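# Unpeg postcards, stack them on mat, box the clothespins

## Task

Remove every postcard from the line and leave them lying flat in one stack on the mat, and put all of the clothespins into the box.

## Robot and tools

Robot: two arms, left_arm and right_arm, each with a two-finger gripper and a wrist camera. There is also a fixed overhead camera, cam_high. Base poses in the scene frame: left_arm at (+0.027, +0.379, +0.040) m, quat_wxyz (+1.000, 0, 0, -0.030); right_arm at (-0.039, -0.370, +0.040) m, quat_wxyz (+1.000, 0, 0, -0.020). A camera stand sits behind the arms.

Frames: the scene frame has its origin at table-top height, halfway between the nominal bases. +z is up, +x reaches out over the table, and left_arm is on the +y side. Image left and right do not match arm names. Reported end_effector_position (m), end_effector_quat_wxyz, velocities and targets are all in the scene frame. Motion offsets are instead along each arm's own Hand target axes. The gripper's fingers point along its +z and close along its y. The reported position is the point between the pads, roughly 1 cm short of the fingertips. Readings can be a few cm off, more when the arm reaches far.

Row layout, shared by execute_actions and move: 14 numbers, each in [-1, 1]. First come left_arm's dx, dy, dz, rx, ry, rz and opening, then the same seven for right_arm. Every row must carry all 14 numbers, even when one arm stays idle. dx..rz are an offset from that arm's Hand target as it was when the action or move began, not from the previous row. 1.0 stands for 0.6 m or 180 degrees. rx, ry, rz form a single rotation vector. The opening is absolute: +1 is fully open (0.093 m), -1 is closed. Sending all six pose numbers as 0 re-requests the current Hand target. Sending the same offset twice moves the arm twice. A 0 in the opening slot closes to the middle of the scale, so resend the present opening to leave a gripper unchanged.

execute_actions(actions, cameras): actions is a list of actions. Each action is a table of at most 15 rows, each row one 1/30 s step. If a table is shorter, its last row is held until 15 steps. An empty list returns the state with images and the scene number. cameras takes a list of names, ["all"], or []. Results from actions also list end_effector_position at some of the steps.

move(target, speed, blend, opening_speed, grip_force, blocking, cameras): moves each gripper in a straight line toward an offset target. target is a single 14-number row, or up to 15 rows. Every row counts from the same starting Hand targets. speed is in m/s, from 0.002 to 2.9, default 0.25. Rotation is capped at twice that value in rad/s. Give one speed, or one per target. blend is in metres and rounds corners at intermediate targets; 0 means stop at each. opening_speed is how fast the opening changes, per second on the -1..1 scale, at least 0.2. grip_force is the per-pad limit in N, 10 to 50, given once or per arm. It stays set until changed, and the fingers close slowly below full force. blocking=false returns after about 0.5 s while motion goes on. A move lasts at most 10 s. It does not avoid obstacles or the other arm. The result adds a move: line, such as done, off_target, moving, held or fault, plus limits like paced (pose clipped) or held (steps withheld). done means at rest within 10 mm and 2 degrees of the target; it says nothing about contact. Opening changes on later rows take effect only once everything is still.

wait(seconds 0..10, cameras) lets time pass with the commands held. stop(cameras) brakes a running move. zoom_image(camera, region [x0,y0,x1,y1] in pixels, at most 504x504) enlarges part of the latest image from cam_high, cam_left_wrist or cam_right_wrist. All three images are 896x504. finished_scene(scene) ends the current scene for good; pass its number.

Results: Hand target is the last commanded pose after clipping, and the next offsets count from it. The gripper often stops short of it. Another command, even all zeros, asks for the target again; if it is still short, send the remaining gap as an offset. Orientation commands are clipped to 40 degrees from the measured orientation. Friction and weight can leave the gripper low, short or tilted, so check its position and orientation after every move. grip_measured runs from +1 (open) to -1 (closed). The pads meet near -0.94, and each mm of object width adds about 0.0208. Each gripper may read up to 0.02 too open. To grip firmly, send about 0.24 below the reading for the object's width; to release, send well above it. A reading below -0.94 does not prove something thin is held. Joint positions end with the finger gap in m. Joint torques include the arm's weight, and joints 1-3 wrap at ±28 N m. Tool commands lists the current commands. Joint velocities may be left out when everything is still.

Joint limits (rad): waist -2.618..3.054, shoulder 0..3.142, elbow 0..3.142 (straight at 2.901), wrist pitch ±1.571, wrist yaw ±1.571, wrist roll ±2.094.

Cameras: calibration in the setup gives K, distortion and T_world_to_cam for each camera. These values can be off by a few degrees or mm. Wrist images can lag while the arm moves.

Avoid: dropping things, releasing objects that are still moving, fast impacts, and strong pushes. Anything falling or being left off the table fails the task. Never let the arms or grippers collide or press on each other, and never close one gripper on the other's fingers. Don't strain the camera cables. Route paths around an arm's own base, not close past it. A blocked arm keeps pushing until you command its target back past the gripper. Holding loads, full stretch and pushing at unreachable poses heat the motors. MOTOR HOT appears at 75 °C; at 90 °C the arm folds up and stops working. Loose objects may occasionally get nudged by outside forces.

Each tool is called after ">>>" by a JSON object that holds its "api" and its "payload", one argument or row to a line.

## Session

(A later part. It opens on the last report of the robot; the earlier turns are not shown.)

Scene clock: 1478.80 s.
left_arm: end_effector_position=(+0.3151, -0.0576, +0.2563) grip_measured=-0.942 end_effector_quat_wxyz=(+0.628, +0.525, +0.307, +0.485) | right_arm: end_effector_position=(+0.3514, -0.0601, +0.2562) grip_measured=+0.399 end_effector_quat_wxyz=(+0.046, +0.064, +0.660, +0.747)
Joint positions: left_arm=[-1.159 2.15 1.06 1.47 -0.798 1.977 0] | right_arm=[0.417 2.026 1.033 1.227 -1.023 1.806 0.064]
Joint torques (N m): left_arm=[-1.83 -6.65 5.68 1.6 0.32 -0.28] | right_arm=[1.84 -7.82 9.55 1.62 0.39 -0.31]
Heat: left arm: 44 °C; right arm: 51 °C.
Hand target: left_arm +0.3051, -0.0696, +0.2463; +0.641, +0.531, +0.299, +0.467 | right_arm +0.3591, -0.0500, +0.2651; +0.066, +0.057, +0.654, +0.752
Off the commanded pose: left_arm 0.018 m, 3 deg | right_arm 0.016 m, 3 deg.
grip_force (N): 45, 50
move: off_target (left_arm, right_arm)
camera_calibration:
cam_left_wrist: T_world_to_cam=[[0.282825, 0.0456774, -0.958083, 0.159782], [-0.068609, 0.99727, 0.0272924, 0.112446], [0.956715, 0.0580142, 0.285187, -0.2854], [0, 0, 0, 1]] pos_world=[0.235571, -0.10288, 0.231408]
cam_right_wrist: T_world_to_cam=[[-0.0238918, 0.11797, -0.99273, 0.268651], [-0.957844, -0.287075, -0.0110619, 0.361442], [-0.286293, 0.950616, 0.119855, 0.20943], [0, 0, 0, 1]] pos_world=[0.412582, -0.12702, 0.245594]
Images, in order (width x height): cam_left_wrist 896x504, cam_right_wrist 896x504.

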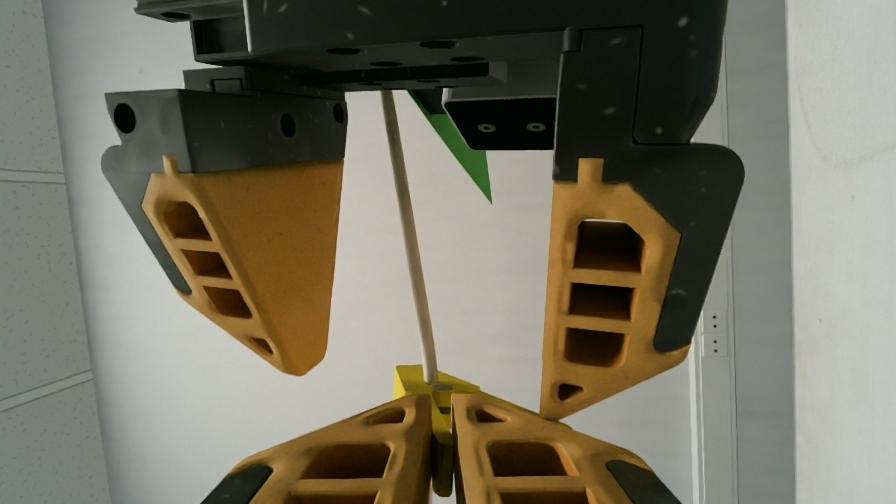

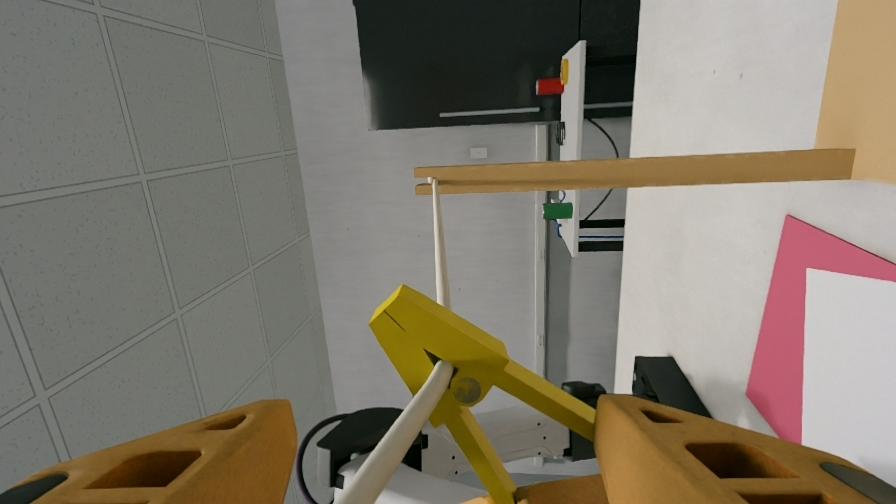

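>>> {"api": "move", "payload": {
  "target": [
    [0,0,0,0,0,0,-0.95,0,0,-0.058,0,0,0,0.9],
    [0,0,0,0,0,0,-0.95,0,-0.004,-0.058,0,0,0,0.9]
  ],
  "speed": 0.1,
  "cameras": ["cam_right_wrist","cam_left_wrist"]
}}

Scene clock: 1486.20 s.
left_arm: end_effector_position=(+0.3147, -0.0584, +0.2567) grip_measured=-0.942 end_effector_quat_wxyz=(+0.632, +0.524, +0.308, +0.481) | right_arm: end_effector_position=(+0.3536, -0.0790, +0.2521) grip_measured=+0.899 end_effector_quat_wxyz=(+0.057, +0.062, +0.659, +0.747)
Joint positions: left_arm=[-1.159 2.15 1.061 1.47 -0.794 1.969 0] | right_arm=[0.372 2.026 1 1.28 -1.055 1.81 0.088]
Joint torques (N m): left_arm=[-1.83 -6.6 5.55 1.64 0.29 -0.21] | right_arm=[-0.9 -9.52 5.2 1.97 0.02 0.01]
Heat: left arm: 44 °C; right arm: 50 °C.
Hand target: left_arm +0.3050, -0.0696, +0.2463; +0.641, +0.531, +0.299, +0.467 | right_arm +0.3532, -0.0835, +0.2580; +0.066, +0.057, +0.654, +0.752
Off the commanded pose: left_arm 0.018 m, 2 deg | right_arm 0.007 m, 1 deg.
grip_force (N): 45, 50
move: off_target (left_arm)
camera_calibration:
cam_left_wrist: T_world_to_cam=[[0.281626, 0.0365319, -0.958828, 0.160393], [-0.0624297, 0.997855, 0.019682, 0.113133], [0.957491, 0.0543164, 0.283303, -0.285085], [0, 0, 0, 1]] pos_world=[0.234858, -0.103265, 0.232328]
cam_right_wrist: T_world_to_cam=[[-0.00520104, 0.118319, -0.992962, 0.260309], [-0.961265, -0.274236, -0.0276423, 0.364453], [-0.275577, 0.954356, 0.115162, 0.226196], [0, 0, 0, 1]] pos_world=[0.414024, -0.146725, 0.242502]
Images, in order (width x height): cam_left_wrist 896x504, cam_right_wrist 896x504.

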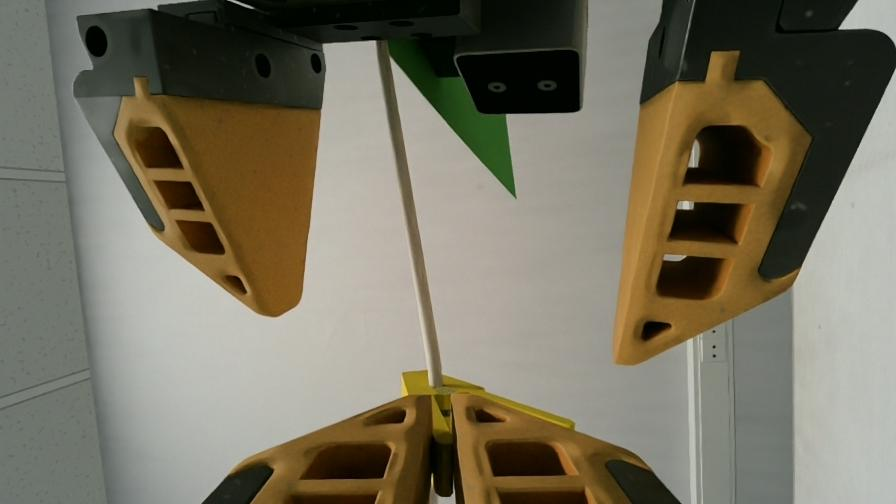

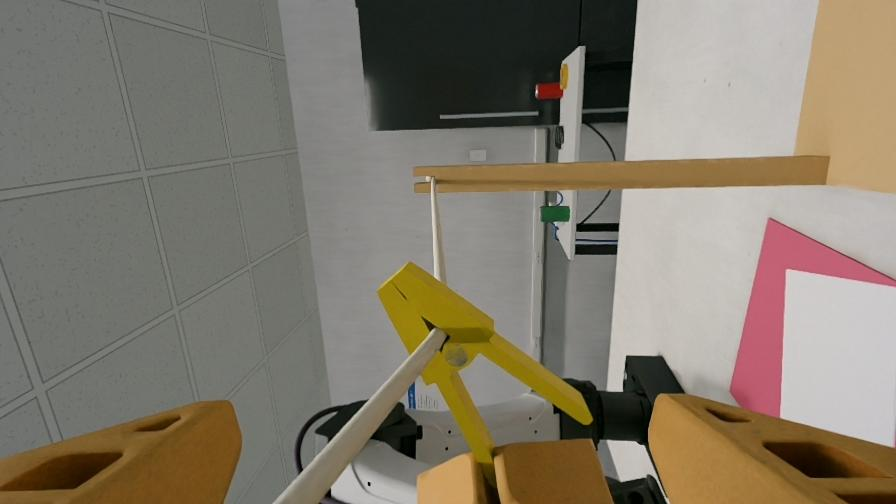

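>>> {"api": "move", "payload": {
  "target": [
    [0,0,0,0,0,0,-0.95,0,0,0.035,0,0,0,0.9],
    [0,0,0,0,0,0,-0.95,0,0,0.035,0,0,0,-0.3]
  ],
  "speed": 0.08,
  "opening_speed": 0.5,
  "cameras": ["cam_right_wrist","cam_left_wrist"]
}}

Scene clock: 1498.50 s.
left_arm: end_effector_position=(+0.3147, -0.0584, +0.2567) grip_measured=-0.942 end_effector_quat_wxyz=(+0.632, +0.524, +0.308, +0.481) | right_arm: end_effector_position=(+0.3510, -0.0663, +0.2524) grip_measured=-0.298 end_effector_quat_wxyz=(+0.050, +0.068, +0.659, +0.748)
Joint positions: left_arm=[-1.159 2.15 1.061 1.47 -0.794 1.969 0] | right_arm=[0.405 2.026 1.008 1.255 -1.023 1.81 0.031]
Joint torques (N m): left_arm=[-1.83 -6.5 5.56 1.62 0.27 -0.21] | right_arm=[0.34 -8.2 8.64 1.74 0.12 -0.23]
Heat: left arm: 44 °C; right arm: 50 °C.
Hand target: left_arm +0.3050, -0.0696, +0.2463; +0.641, +0.531, +0.299, +0.467 | right_arm +0.3567, -0.0630, +0.2608; +0.066, +0.057, +0.654, +0.752
Off the commanded pose: left_arm 0.018 m, 2 deg | right_arm 0.011 m, 2 deg.
grip_force (N): 45, 50
move: off_target (left_arm, right_arm); target 2's new opening was sent with right_arm's hand 0.011 m and 2 deg from that target
camera_calibration:
cam_left_wrist: T_world_to_cam=[[0.281626, 0.0365319, -0.958828, 0.160393], [-0.0624297, 0.997855, 0.019682, 0.113133], [0.957491, 0.0543164, 0.283303, -0.285085], [0, 0, 0, 1]] pos_world=[0.234858, -0.103265, 0.232328]
cam_right_wrist: T_world_to_cam=[[-0.0230745, 0.12026, -0.992474, 0.265282], [-0.961138, -0.275845, -0.0110787, 0.361164], [-0.275101, 0.953649, 0.121952, 0.211447], [0, 0, 0, 1]] pos_world=[0.411419, -0.133924, 0.2415]
Images, in order (width x height): cam_left_wrist 896x504, cam_right_wrist 896x504.

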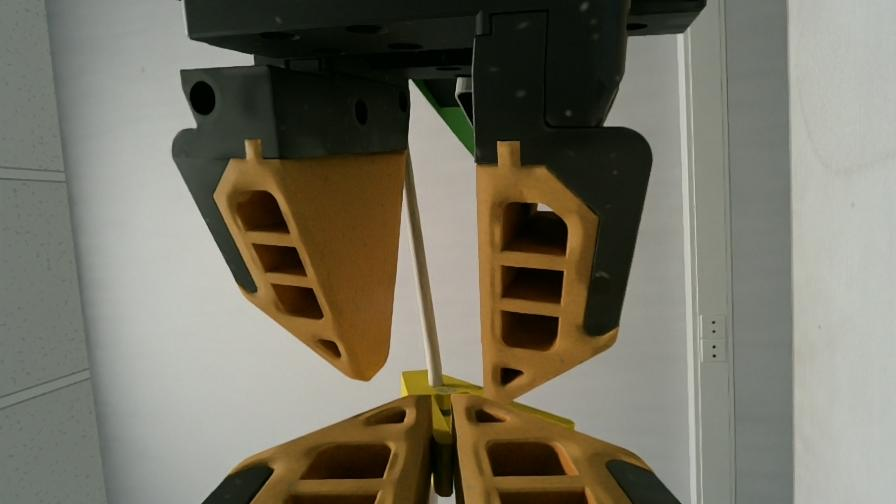

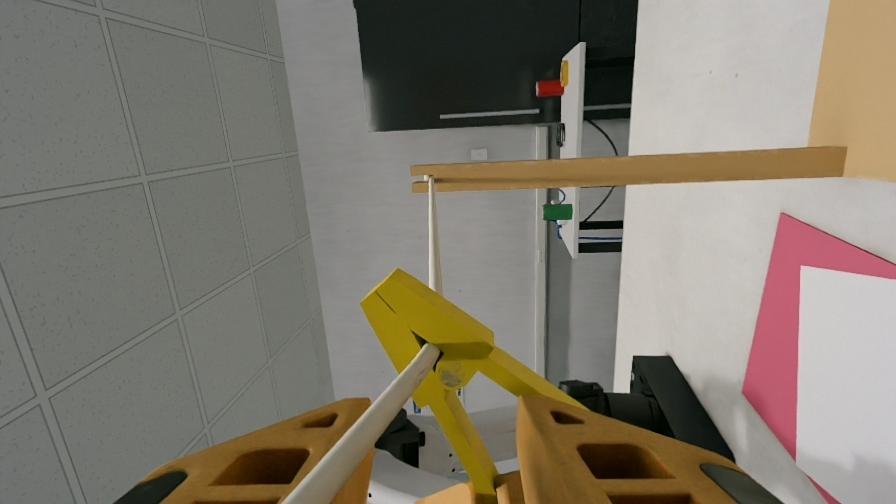

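>>> {"api": "move", "payload": {
  "target": [
    [0,0,0,0,0,0,-0.95,0,0,0,0,0,0,0.9],
    [0,0,0,0,0,0,-0.95,0,-0.003,0.029,0,0,0,0.9],
    [0,0,0,0,0,0,-0.95,0,-0.003,0.029,0,0,0,-0.35]
  ],
  "speed": 0.08,
  "opening_speed": 0.6,
  "cameras": ["cam_right_wrist","cam_left_wrist"]
}}

Scene clock: 1509.47 s.
left_arm: end_effector_position=(+0.3177, -0.0572, +0.2602) grip_measured=-0.942 end_effector_quat_wxyz=(+0.632, +0.518, +0.314, +0.483) | right_arm: end_effector_position=(+0.3460, -0.0465, +0.2422) grip_measured=-0.343 end_effector_quat_wxyz=(+0.027, +0.055, +0.672, +0.738)
Joint positions: left_arm=[-1.155 2.151 1.073 1.47 -0.803 1.967 0] | right_arm=[0.445 2.054 1.05 1.187 -1.039 1.774 0.029]
Joint torques (N m): left_arm=[-2.22 -6.69 4.56 1.61 0.34 -0.17] | right_arm=[-0.05 -9.42 8.53 2.08 0.59 -0.02]
Motor temperatures (°C): left_arm=[23 35 31 44 23 25 23] | right_arm=[23 50 43 41 24 25 24]
Heat: left arm: 44 °C; right arm: 50 °C.
Hand target: left_arm +0.3050, -0.0696, +0.2462; +0.641, +0.532, +0.299, +0.467 | right_arm +0.3598, -0.0458, +0.2615; +0.066, +0.057, +0.654, +0.752
Off the commanded pose: left_arm 0.023 m, 3 deg | right_arm 0.024 m, 5 deg.
grip_force (N): 45, 50
move: off_target (left_arm, right_arm); target 3's new opening was sent with right_arm's hand 0.011 m and 2 deg from that target
camera_calibration:
cam_left_wrist: T_world_to_cam=[[0.281552, 0.0276206, -0.959148, 0.162439], [-0.0748047, 0.997175, 0.00675722, 0.119303], [0.956626, 0.0698463, 0.282823, -0.287675], [0, 0, 0, 1]] pos_world=[0.238387, -0.103359, 0.236358]
cam_right_wrist: T_world_to_cam=[[-0.0423307, 0.0895801, -0.99508, 0.258562], [-0.945569, -0.325236, 0.0109458, 0.348643], [-0.322656, 0.94138, 0.0984717, 0.213981], [0, 0, 0, 1]] pos_world=[0.409653, -0.111208, 0.232403]
Images, in order (width x height): cam_left_wrist 896x504, cam_right_wrist 896x504.

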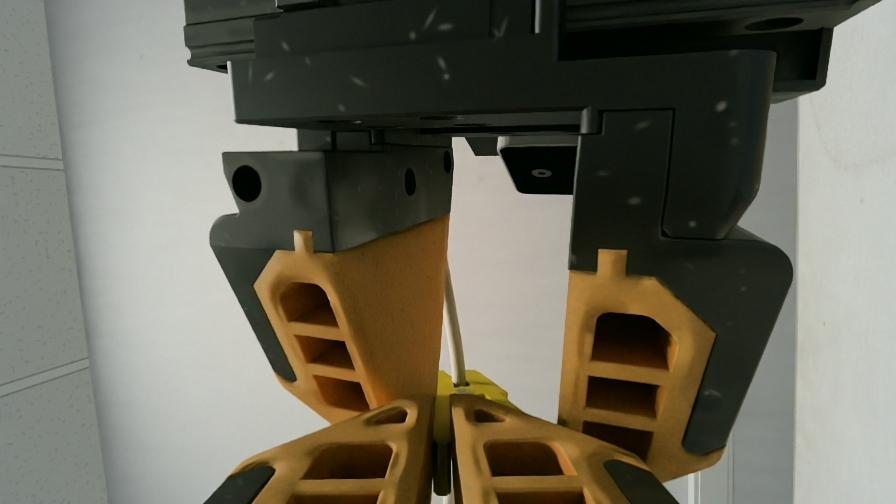

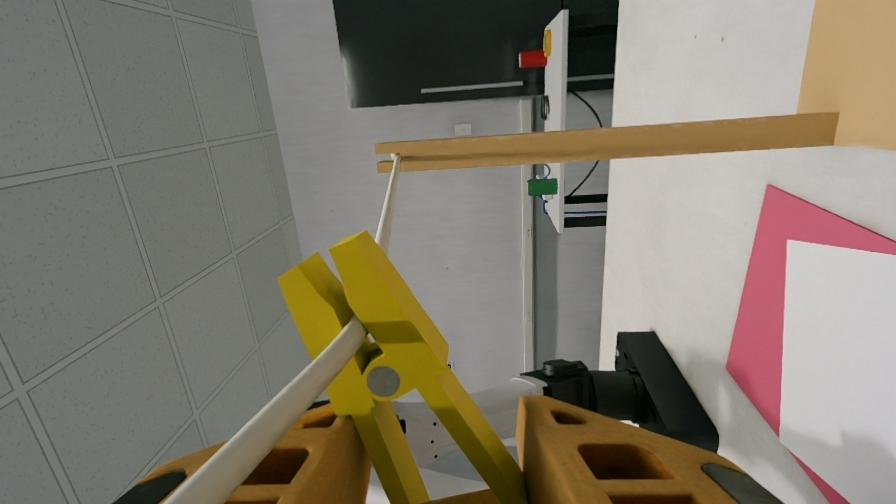

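>>> {"api": "move", "payload": {
  "target": [0,0,0,0,0,0,-0.95,0,0,0,0,0,0,-0.62],
  "opening_speed": 0.5,
  "cameras": ["cam_right_wrist","cam_left_wrist"]
}}

Scene clock: 1513.00 s.
left_arm: end_effector_position=(+0.3180, -0.0564, +0.2598) grip_measured=-0.942 end_effector_quat_wxyz=(+0.632, +0.517, +0.318, +0.482) | right_arm: end_effector_position=(+0.3449, -0.0458, +0.2419) grip_measured=-0.584 end_effector_quat_wxyz=(+0.031, +0.049, +0.672, +0.738)
Joint positions: left_arm=[-1.155 2.151 1.073 1.469 -0.808 1.962 0] | right_arm=[0.446 2.055 1.05 1.187 -1.043 1.759 0.017]
Joint torques (N m): left_arm=[-2.36 -6.69 4.48 1.63 0.43 -0.14] | right_arm=[-0.23 -9.43 8.46 2.07 0.62 0.17]
Heat: left arm: 44 °C; right arm: 50 °C.
Hand target: left_arm +0.3050, -0.0696, +0.2462; +0.641, +0.531, +0.299, +0.467 | right_arm +0.3598, -0.0458, +0.2615; +0.066, +0.057, +0.654, +0.752
Off the commanded pose: left_arm 0.023 m, 3 deg | right_arm 0.025 m, 5 deg.
grip_force (N): 45, 50
move: off_target (left_arm, right_arm)
camera_calibration:
cam_left_wrist: T_world_to_cam=[[0.277496, 0.0235816, -0.960437, 0.163351], [-0.0781706, 0.996938, 0.00189228, 0.120967], [0.957541, 0.0745528, 0.27849, -0.286957], [0, 0, 0, 1]] pos_world=[0.2389, -0.103056, 0.236574]
cam_right_wrist: T_world_to_cam=[[-0.0281374, 0.0872033, -0.995793, 0.253444], [-0.944346, -0.328947, -0.0021228, 0.350393], [-0.327749, 0.940313, 0.0916058, 0.216382], [0, 0, 0, 1]] pos_world=[0.408942, -0.110308, 0.233299]
Images, in order (width x height): cam_left_wrist 896x504, cam_right_wrist 896x504.

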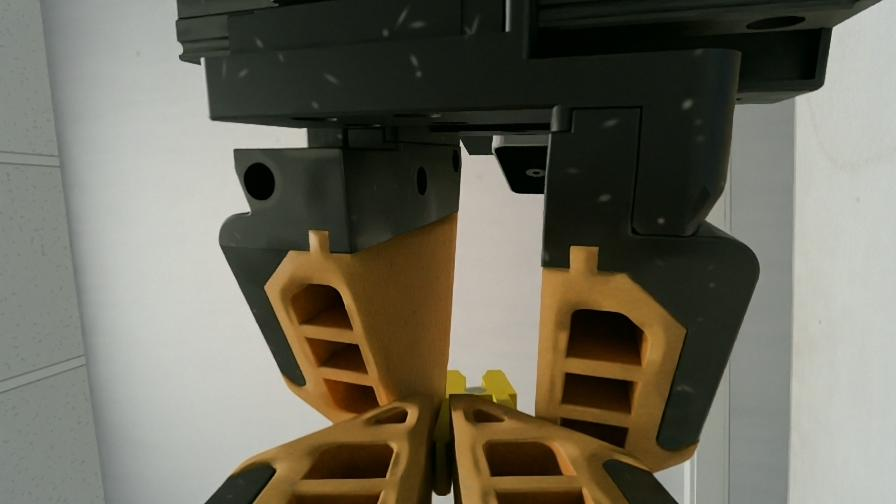

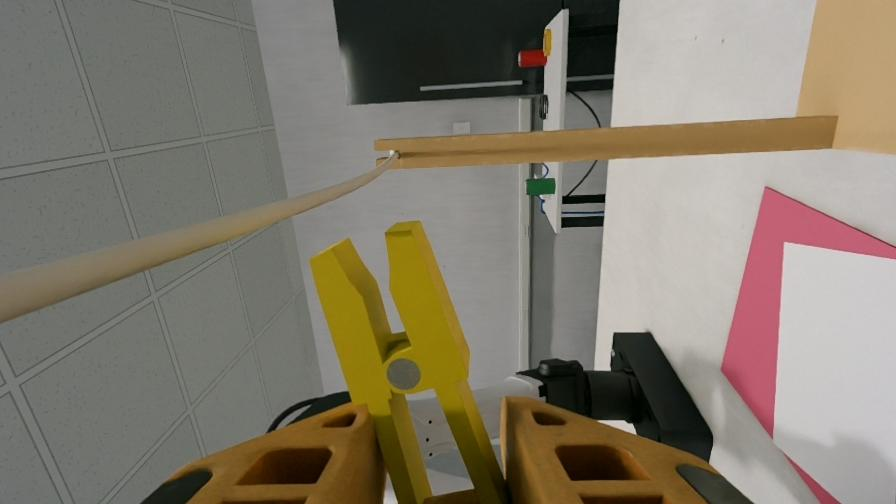

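>>> {"api": "move", "payload": {
  "target": [
    [0,0,0,0,0,0,-0.95,0,0,0,0,0,0,0.3],
    [0,0,0,0,0,0,-0.95,0,0,-0.1333,0,0,0,0.3],
    [-0.001,0.0637,-0.083,0,0,0,-0.95,0.107,0.1263,-0.4353,0,0,0,0.3],
    [0.0083,0.0617,-0.1445,0.4387,0.0651,-0.3846,-0.95,0.107,0.1263,-0.4353,0,0,0,0.3],
    [-0.1132,-0.1703,-0.1325,0.4387,0.0651,-0.3846,-0.95,0.107,0.1263,-0.4353,0,0,0,0.3]
  ],
  "speed": [0.1,0.12,0.25,0.3,0.25],
  "opening_speed": 0.8,
  "blend": [0,0.01,0.02,0.02,0],
  "cameras": ["all"]
}}

Scene clock: 1545.67 s.
left_arm: end_effector_position=(+0.2376, -0.0900, +0.1157) grip_measured=-0.942 end_effector_quat_wxyz=(+0.276, +0.508, +0.798, -0.171) | right_arm: end_effector_position=(+0.2545, -0.2982, +0.2892) grip_measured=+0.299 end_effector_quat_wxyz=(+0.097, +0.159, +0.687, +0.702)
Joint positions: left_arm=[-1.094 1.994 1.4 -0.316 -0.021 -0.012 0] | right_arm=[-0.312 1.436 0.522 1.335 -1.558 2.081 0.06]
Joint torques (N m): left_arm=[-0.53 -8.61 7.58 1.65 0.02 -0.05] | right_arm=[-0.9 -6.82 6.31 1.53 0.09 -0.16]
Heat: left arm: 44 °C; right arm: 50 °C.
Hand target: left_arm +0.2377, -0.0997, +0.1202; +0.288, +0.505, +0.792, -0.184 | right_arm +0.2498, -0.2997, +0.3002; +0.066, +0.057, +0.654, +0.752
Off the commanded pose: left_arm 0.011 m, 2 deg | right_arm 0.012 m, 14 deg.
joint sent to its limit (right arm) — joint 5 (wrist yaw), lower limit. The joint targets are off in orientation, not in position.
grip_force (N): 45, 50
move: off_target (left_arm, right_arm)
camera_calibration:
cam_left_wrist: T_world_to_cam=[[-0.915089, -0.403049, -0.0127808, 0.183369], [-0.389522, 0.891688, -0.230574, 0.239711], [0.104329, -0.206017, -0.972971, 0.154991], [0, 0, 0, 1]] pos_world=[0.245002, -0.10791, 0.208416]
cam_right_wrist: T_world_to_cam=[[-0.0922011, 0.0322515, -0.995218, 0.319612], [-0.992335, -0.0855614, 0.0891613, 0.240482], [-0.0822766, 0.995811, 0.0398932, 0.388774], [0, 0, 0, 1]] pos_world=[0.300095, -0.376878, 0.281132]

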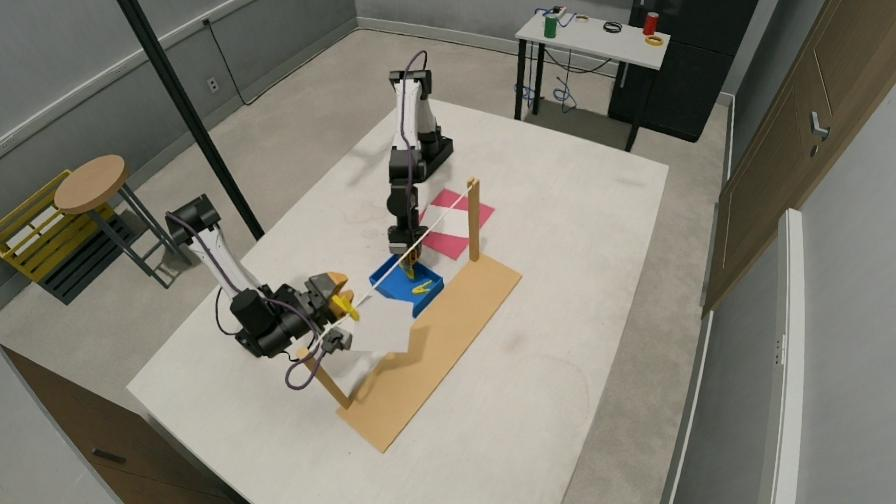

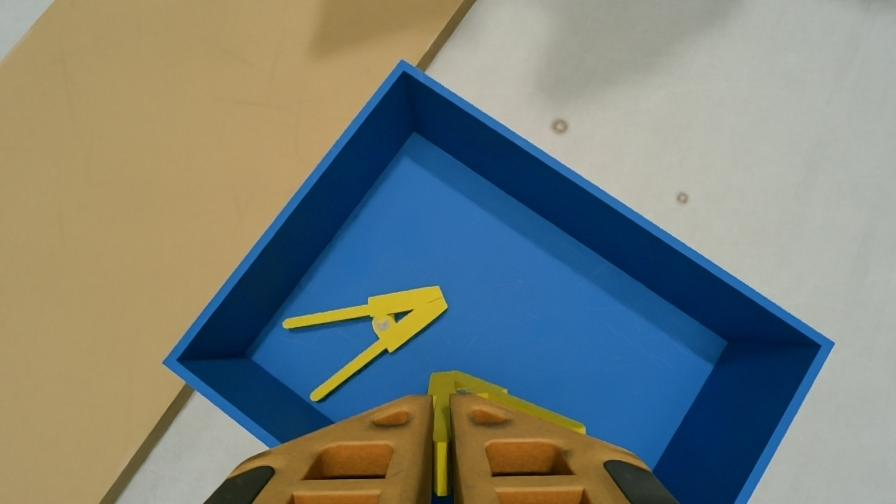

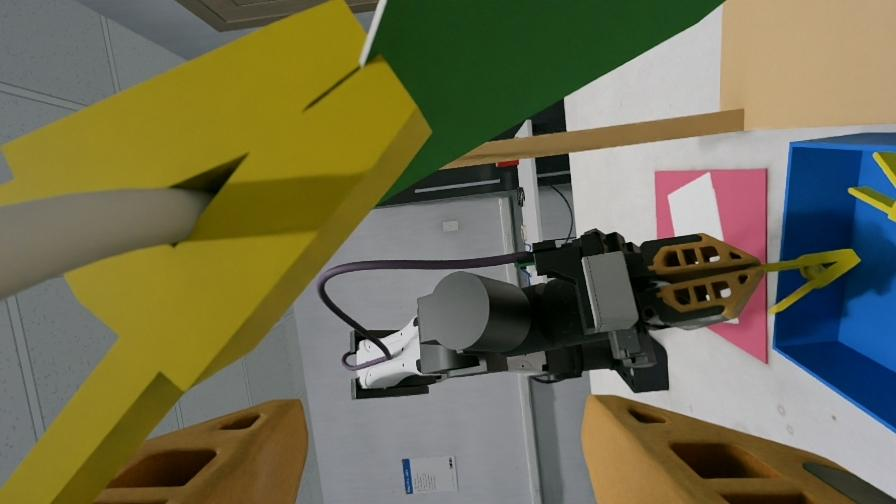

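>>> {"api": "move", "payload": {
  "target": [
    [0.0664,0,0.0792,0,0,0,-0.95,0,0,0,0,0,0,0.3],
    [0.0664,0,0.0792,0,0,0,-0.6,0,0,0,0,0,0,0.3],
    [-0.04,0,-0.05,0,0,0,-0.6,0,0,0,0,0,0,0.3]
  ],
  "speed": [0.1,0.1,0.15],
  "cameras": ["cam_left_wrist","cam_high"]
}}

>>> {"api": "zoom_image", "payload": {
  "camera": "cam_high",
  "region": [230, 160, 530, 460]
}}

Scene clock: 1565.60 s.
left_arm: end_effector_position=(+0.2372, -0.0890, +0.1258) grip_measured=-0.602 end_effector_quat_wxyz=(+0.261, +0.512, +0.803, -0.160) | right_arm: end_effector_position=(+0.2545, -0.2982, +0.2892) grip_measured=+0.299 end_effector_quat_wxyz=(+0.097, +0.159, +0.687, +0.702)
Joint positions: left_arm=[-1.094 1.999 1.474 -0.424 -0.021 -0.013 0.016] | right_arm=[-0.312 1.436 0.522 1.335 -1.558 2.081 0.06]
Joint torques (N m): left_arm=[-0.42 -13.08 9.24 1.34 0.02 -0.02] | right_arm=[-0.9 -6.8 6.32 1.55 0.09 -0.14]
Heat: left arm: 43 °C; right arm: 48 °C.
Hand target: left_arm +0.2373, -0.0990, +0.1585; +0.288, +0.506, +0.792, -0.183 | right_arm +0.2498, -0.2997, +0.3002; +0.066, +0.057, +0.654, +0.752
Off the commanded pose: left_arm 0.034 m, 4 deg | right_arm 0.012 m, 14 deg.
joint sent to its limit (right arm) — joint 5 (wrist yaw), lower limit. The joint targets are off in orientation, not in position.
grip_force (N): 45, 50
move: off_target (left_arm, right_arm); target 2's new opening was sent with left_arm's hand 0.028 m and 3 deg from that target
camera_calibration:
cam_left_wrist: T_world_to_cam=[[-0.915045, -0.403148, -0.0128053, 0.183511], [-0.39348, 0.89918, -0.191439, 0.237729], [0.0886925, -0.170137, -0.981421, 0.172985], [0, 0, 0, 1]] pos_world=[0.24612, -0.110348, 0.217632]
Images, in order (width x height): cam_high 896x504, cam_left_wrist 896x504.

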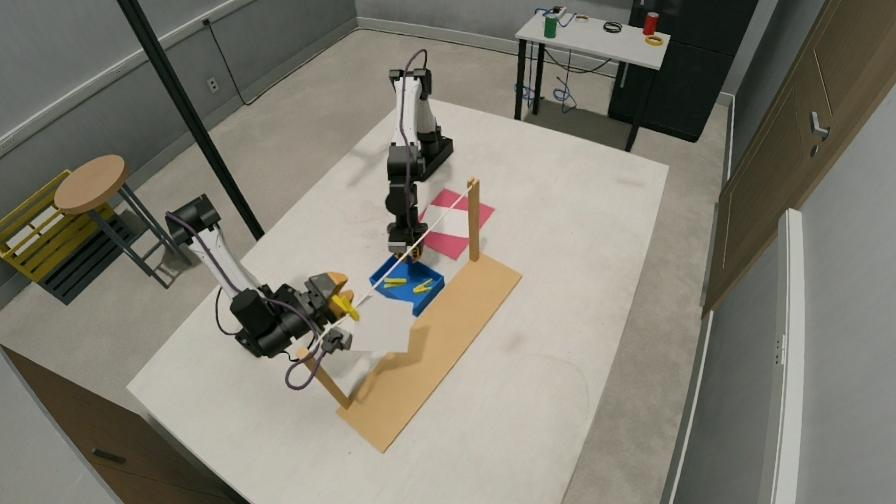

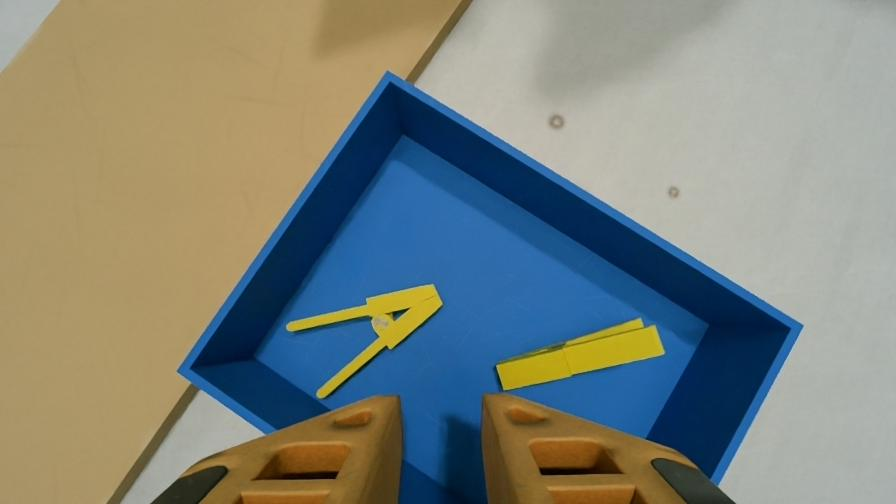

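Scaled by 1.680 from the camera's 896x504 image, which has a finer 1280x720 frame.

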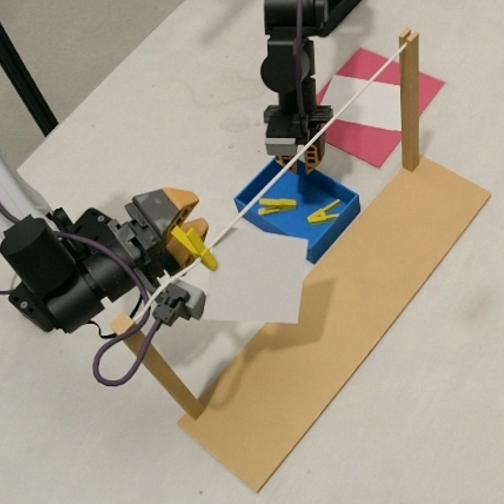

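>>> {"api": "move", "payload": {
  "target": [
    [0,0,0,0,0,0,-0.6,0,-0.1487,-0.0208,0,0,0,0.3],
    [0,0,0,0,0,0,-0.6,0.1063,-0.1388,-0.0897,0,0,0,0.3]
  ],
  "speed": 0.08,
  "cameras": ["all"]
}}

>>> {"api": "zoom_image", "payload": {
  "camera": "cam_high",
  "region": [230, 160, 530, 460]
}}

Scene clock: 1587.00 s.
left_arm: end_effector_position=(+0.2372, -0.0889, +0.1257) grip_measured=-0.602 end_effector_quat_wxyz=(+0.260, +0.512, +0.803, -0.160) | right_arm: end_effector_position=(+0.1819, -0.3268, +0.2087) grip_measured=+0.299 end_effector_quat_wxyz=(+0.214, +0.247, +0.662, +0.675)
Joint positions: left_arm=[-1.094 1.999 1.474 -0.425 -0.021 -0.013 0.016] | right_arm=[-0.612 1.237 0.022 1.401 -1.559 1.806 0.06]
Joint torques (N m): left_arm=[-0.46 -12.97 9.06 1.34 0.02 -0.04] | right_arm=[-1.52 -2.71 4.33 1.51 -0.03 -0.03]
Motor temperatures (°C): left_arm=[23 40 35 41 23 25 23] | right_arm=[23 47 40 40 24 25 24]
Heat: left arm: 41 °C; right arm: 47 °C.
Hand target: left_arm +0.2374, -0.0990, +0.1586; +0.288, +0.505, +0.792, -0.183 | right_arm +0.1797, -0.3297, +0.2102; +0.066, +0.057, +0.654, +0.752
Off the commanded pose: left_arm 0.034 m, 4 deg | right_arm 0.004 m, 29 deg.
joint sent to its limit (right arm) — joint 5 (wrist yaw), lower limit. The joint targets are off in orientation, not in position.
grip_force (N): 45, 50
move: off_target (left_arm, right_arm)
camera_calibration:
cam_left_wrist: T_world_to_cam=[[-0.915065, -0.403104, -0.0127906, 0.183558], [-0.393479, 0.899276, -0.19099, 0.237552], [0.0884909, -0.169735, -0.981509, 0.173114], [0, 0, 0, 1]] pos_world=[0.24612, -0.110249, 0.217631]
cam_right_wrist: T_world_to_cam=[[-0.0480627, 0.030335, -0.998384, 0.225821], [-0.975345, 0.214112, 0.0534592, 0.275461], [0.215388, 0.976338, 0.0192962, 0.358266], [0, 0, 0, 1]] pos_world=[0.202357, -0.415618, 0.203817]

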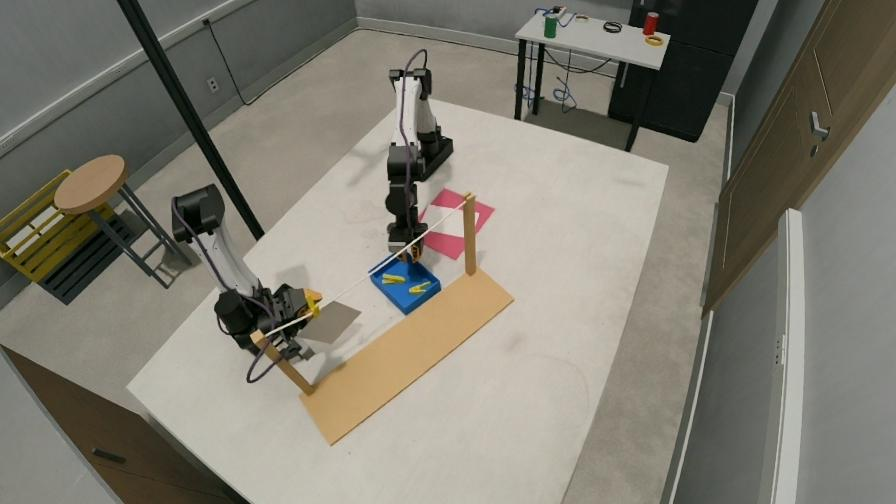

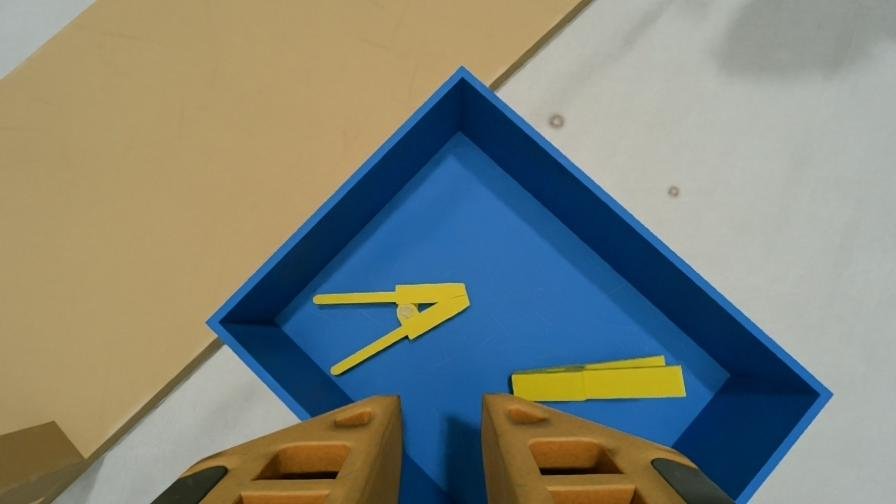

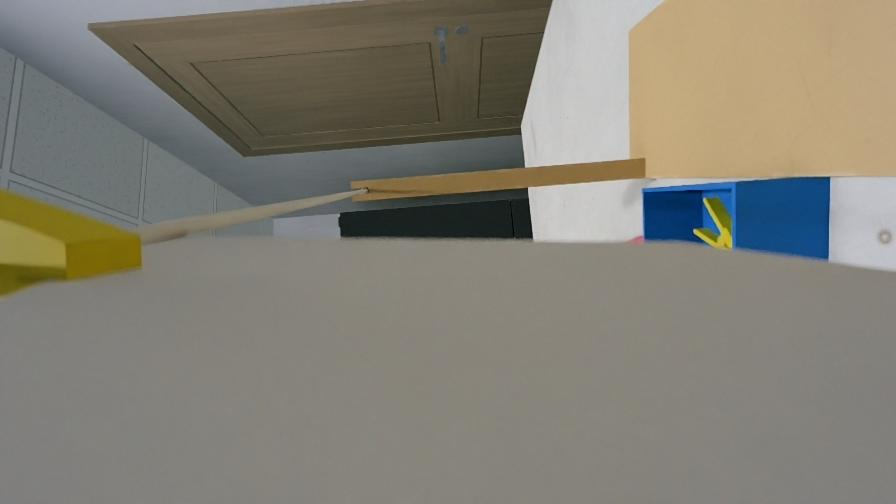

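Scaled by 1.680 from the camera's 896x504 image, which has a finer 1280x720 frame.

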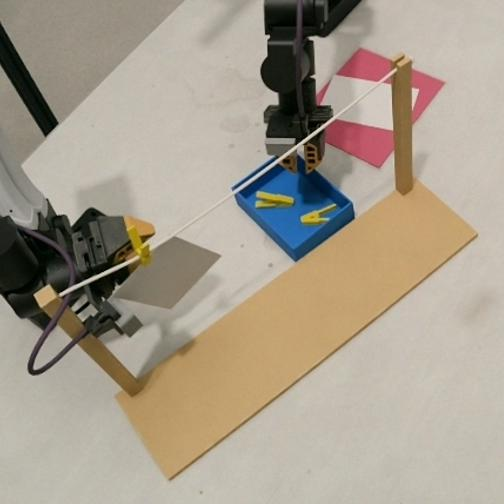

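>>> {"api": "move", "payload": {
  "target": [
    [0,0,0,0,0,0,-0.6,-0.059,0,0.002,0.0384,-0.1546,0.0048,-1],
    [0,0,0,0,0,0,-0.6,-0.059,-0.1985,-0.026,0.0384,-0.1546,0.0048,-1]
  ],
  "speed": 0.08,
  "cameras": ["all"]
}}

>>> {"api": "zoom_image", "payload": {
  "camera": "cam_high",
  "region": [210, 220, 410, 420]
}}

Scene clock: 1616.60 s.
left_arm: end_effector_position=(+0.2372, -0.0889, +0.1257) grip_measured=-0.602 end_effector_quat_wxyz=(+0.260, +0.512, +0.803, -0.160) | right_arm: end_effector_position=(+0.2125, -0.3352, +0.0863) grip_measured=-0.988 end_effector_quat_wxyz=(+0.183, +0.269, +0.667, +0.670)
Joint positions: left_arm=[-1.094 1.999 1.474 -0.425 -0.021 -0.013 0.016] | right_arm=[-0.546 2.154 0.141 1.519 -1.498 1.194 0]
Joint torques (N m): left_arm=[-0.51 -12.96 9.13 1.34 0.06 -0.04] | right_arm=[0.55 -4.22 1.06 2.07 -0.43 -0.16]
Heat: left arm: 43 °C; right arm: 43 °C.
Hand target: left_arm +0.2374, -0.0990, +0.1586; +0.288, +0.505, +0.792, -0.183 | right_arm +0.2148, -0.3348, +0.0901; +0.212, +0.245, +0.662, +0.676
Off the commanded pose: left_arm 0.034 m, 4 deg | right_arm 0.004 m, 4 deg.
grip_force (N): 45, 50
move: off_target (left_arm, right_arm)
camera_calibration:
cam_left_wrist: T_world_to_cam=[[-0.915065, -0.403104, -0.0127906, 0.183558], [-0.393479, 0.899276, -0.19099, 0.237552], [0.0884909, -0.169735, -0.981509, 0.173114], [0, 0, 0, 1]] pos_world=[0.24612, -0.110249, 0.217631]
cam_right_wrist: T_world_to_cam=[[-0.123615, 0.0406785, -0.991496, 0.124261], [-0.971115, 0.200542, 0.129301, 0.301718], [0.204097, 0.97884, 0.0147136, 0.36587], [0, 0, 0, 1]] pos_world=[0.23369, -0.42369, 0.0788089]

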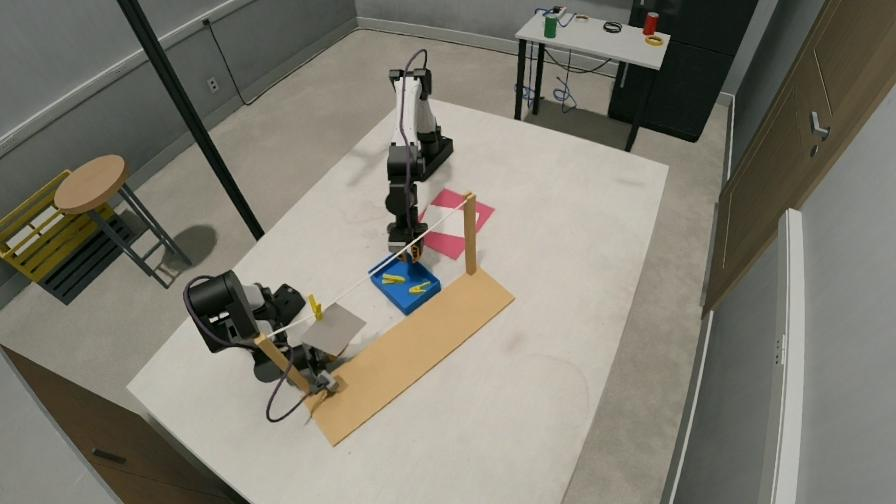

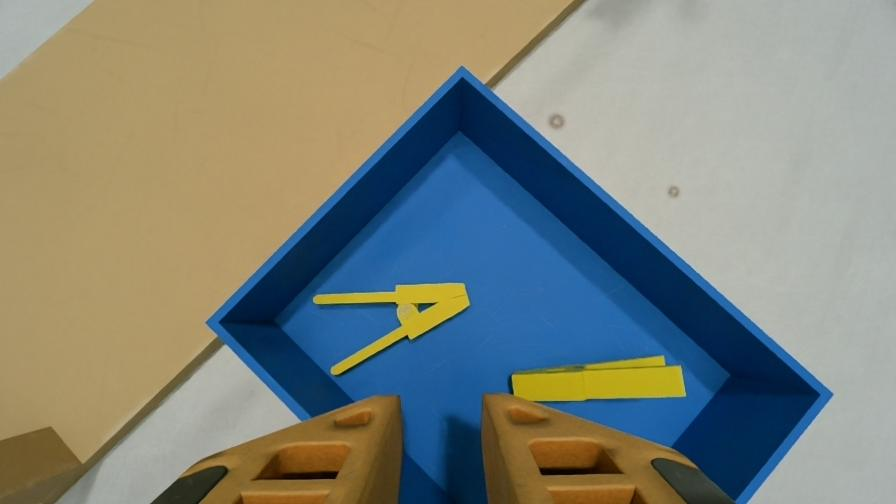

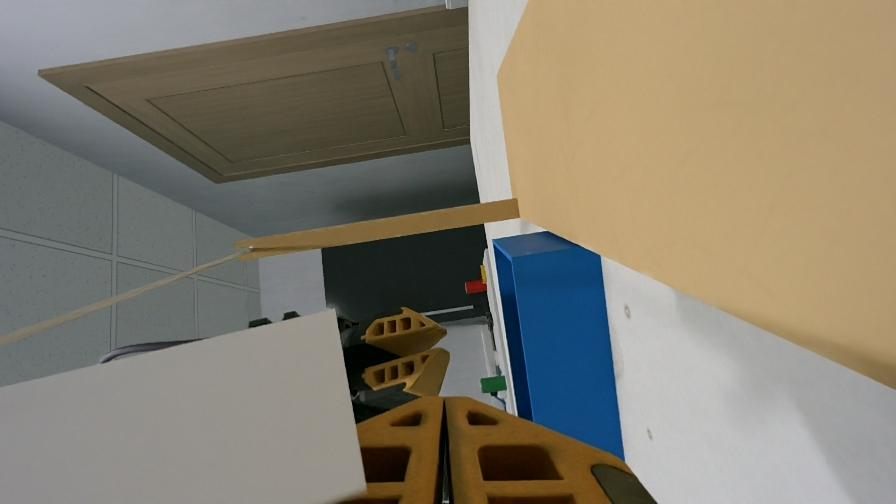

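Scaled by 2.520 from the camera's 896x504 image, which has a finer 1280x720 frame.

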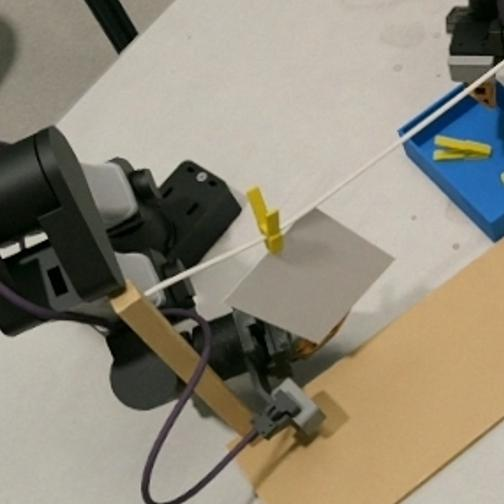

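>>> {"api": "zoom_image", "payload": {
  "camera": "cam_high",
  "region": [230, 310, 350, 430]
}}

Scaled by 4.200 from the camera's 896x504 image, which has a finer 1280x720 frame.

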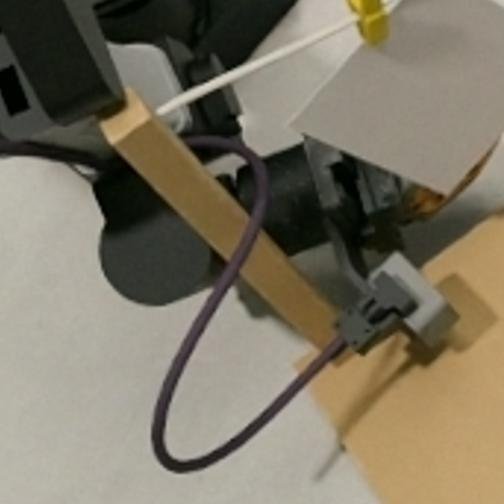

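>>> {"api": "move", "payload": {
  "target": [
    [0,0,-0.15,0,0,0,-0.6,0,-0.0138,0.151,0,0,0,-1],
    [0.087,0.0955,-0.3993,0,0,0,-0.6,0,-0.0138,0.151,-0.0034,-0.1787,-0.016,-1],
    [0.087,0.0955,-0.3993,0,0,0,-0.6,0.0793,-0.0177,0.0898,-0.0034,-0.1787,-0.016,-1]
  ],
  "speed": [0.08,0.15,0.08],
  "cameras": ["all"]
}}

>>> {"api": "zoom_image", "payload": {
  "camera": "cam_high",
  "region": [230, 180, 530, 430]
}}

Scene clock: 1655.63 s.
left_arm: end_effector_position=(+0.2079, +0.1003, +0.2934) grip_measured=-0.602 end_effector_quat_wxyz=(+0.269, +0.506, +0.801, -0.172) | right_arm: end_effector_position=(+0.2455, -0.2504, +0.0671) grip_measured=-0.988 end_effector_quat_wxyz=(+0.295, +0.444, +0.699, +0.476)
Joint positions: left_arm=[-0.872 1.294 1.372 -1.008 0.121 0.155 0.016] | right_arm=[0.382 1.823 0.006 1.434 -0.099 1.542 0]
Joint torques (N m): left_arm=[0.57 -5.87 8.57 1.34 0.19 0.13] | right_arm=[0.99 -5.71 1.26 2.14 -0.05 0.02]
Motor temperatures (°C): left_arm=[23 45 38 39 23 25 22] | right_arm=[23 42 36 43 24 25 24]
Heat: left arm: 45 °C; right arm: 43 °C.
Hand target: left_arm +0.2076, +0.1009, +0.3088; +0.288, +0.505, +0.792, -0.184 | right_arm +0.2098, -0.2628, +0.0821; +0.405, +0.405, +0.580, +0.580
Off the commanded pose: left_arm 0.015 m, 3 deg | right_arm 0.041 m, 23 deg.
joint sent to its limit (right arm) — joint 3 (elbow), lower limit, where the elbow is as bent as it goes. The joint targets are off in position and orientation.
grip_force (N): 45, 50
move: off_target (left_arm, right_arm)
camera_calibration:
cam_left_wrist: T_world_to_cam=[[-0.913757, -0.406262, -0.000445422, 0.231606], [-0.396182, 0.891327, -0.220401, 0.097867], [0.0899376, -0.201216, -0.975409, 0.373385], [0, 0, 0, 1]] pos_world=[0.216823, 0.0819924, 0.385876]
cam_right_wrist: T_world_to_cam=[[-0.349905, -0.147699, -0.925068, 0.109783], [-0.746391, 0.640696, 0.180026, 0.370858], [0.566098, 0.753454, -0.334425, 0.154471], [0, 0, 0, 1]] pos_world=[0.227773, -0.337779, 0.0864517]

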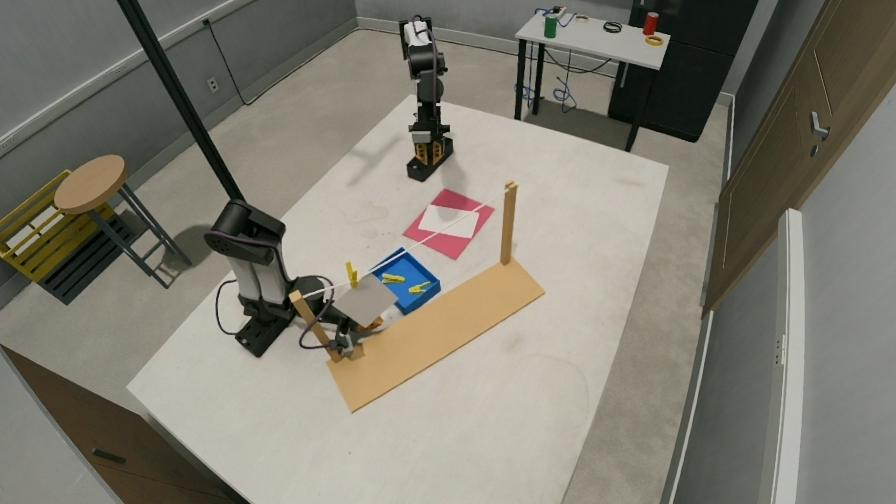

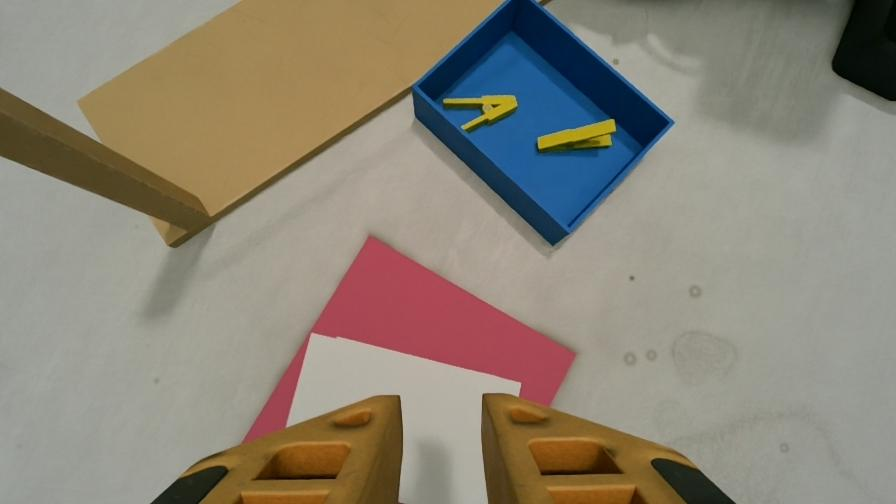

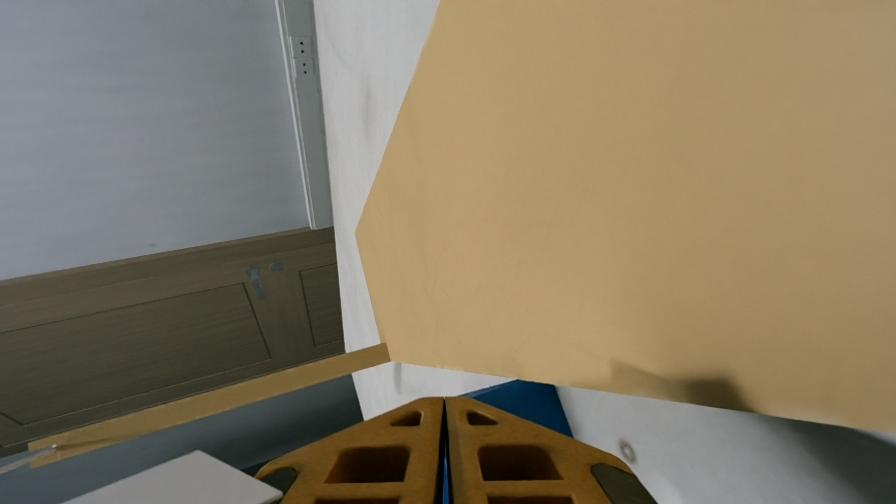

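Scaled by 1.680 from the camera's 896x504 image, which has a finer 1280x720 frame.

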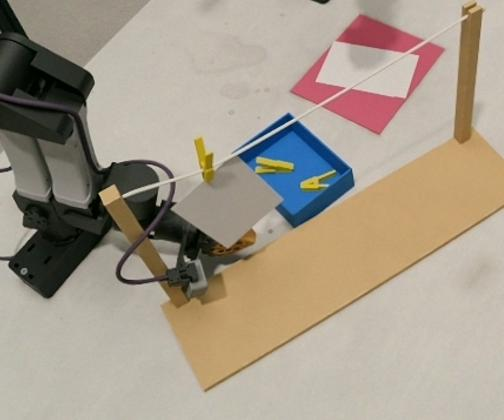

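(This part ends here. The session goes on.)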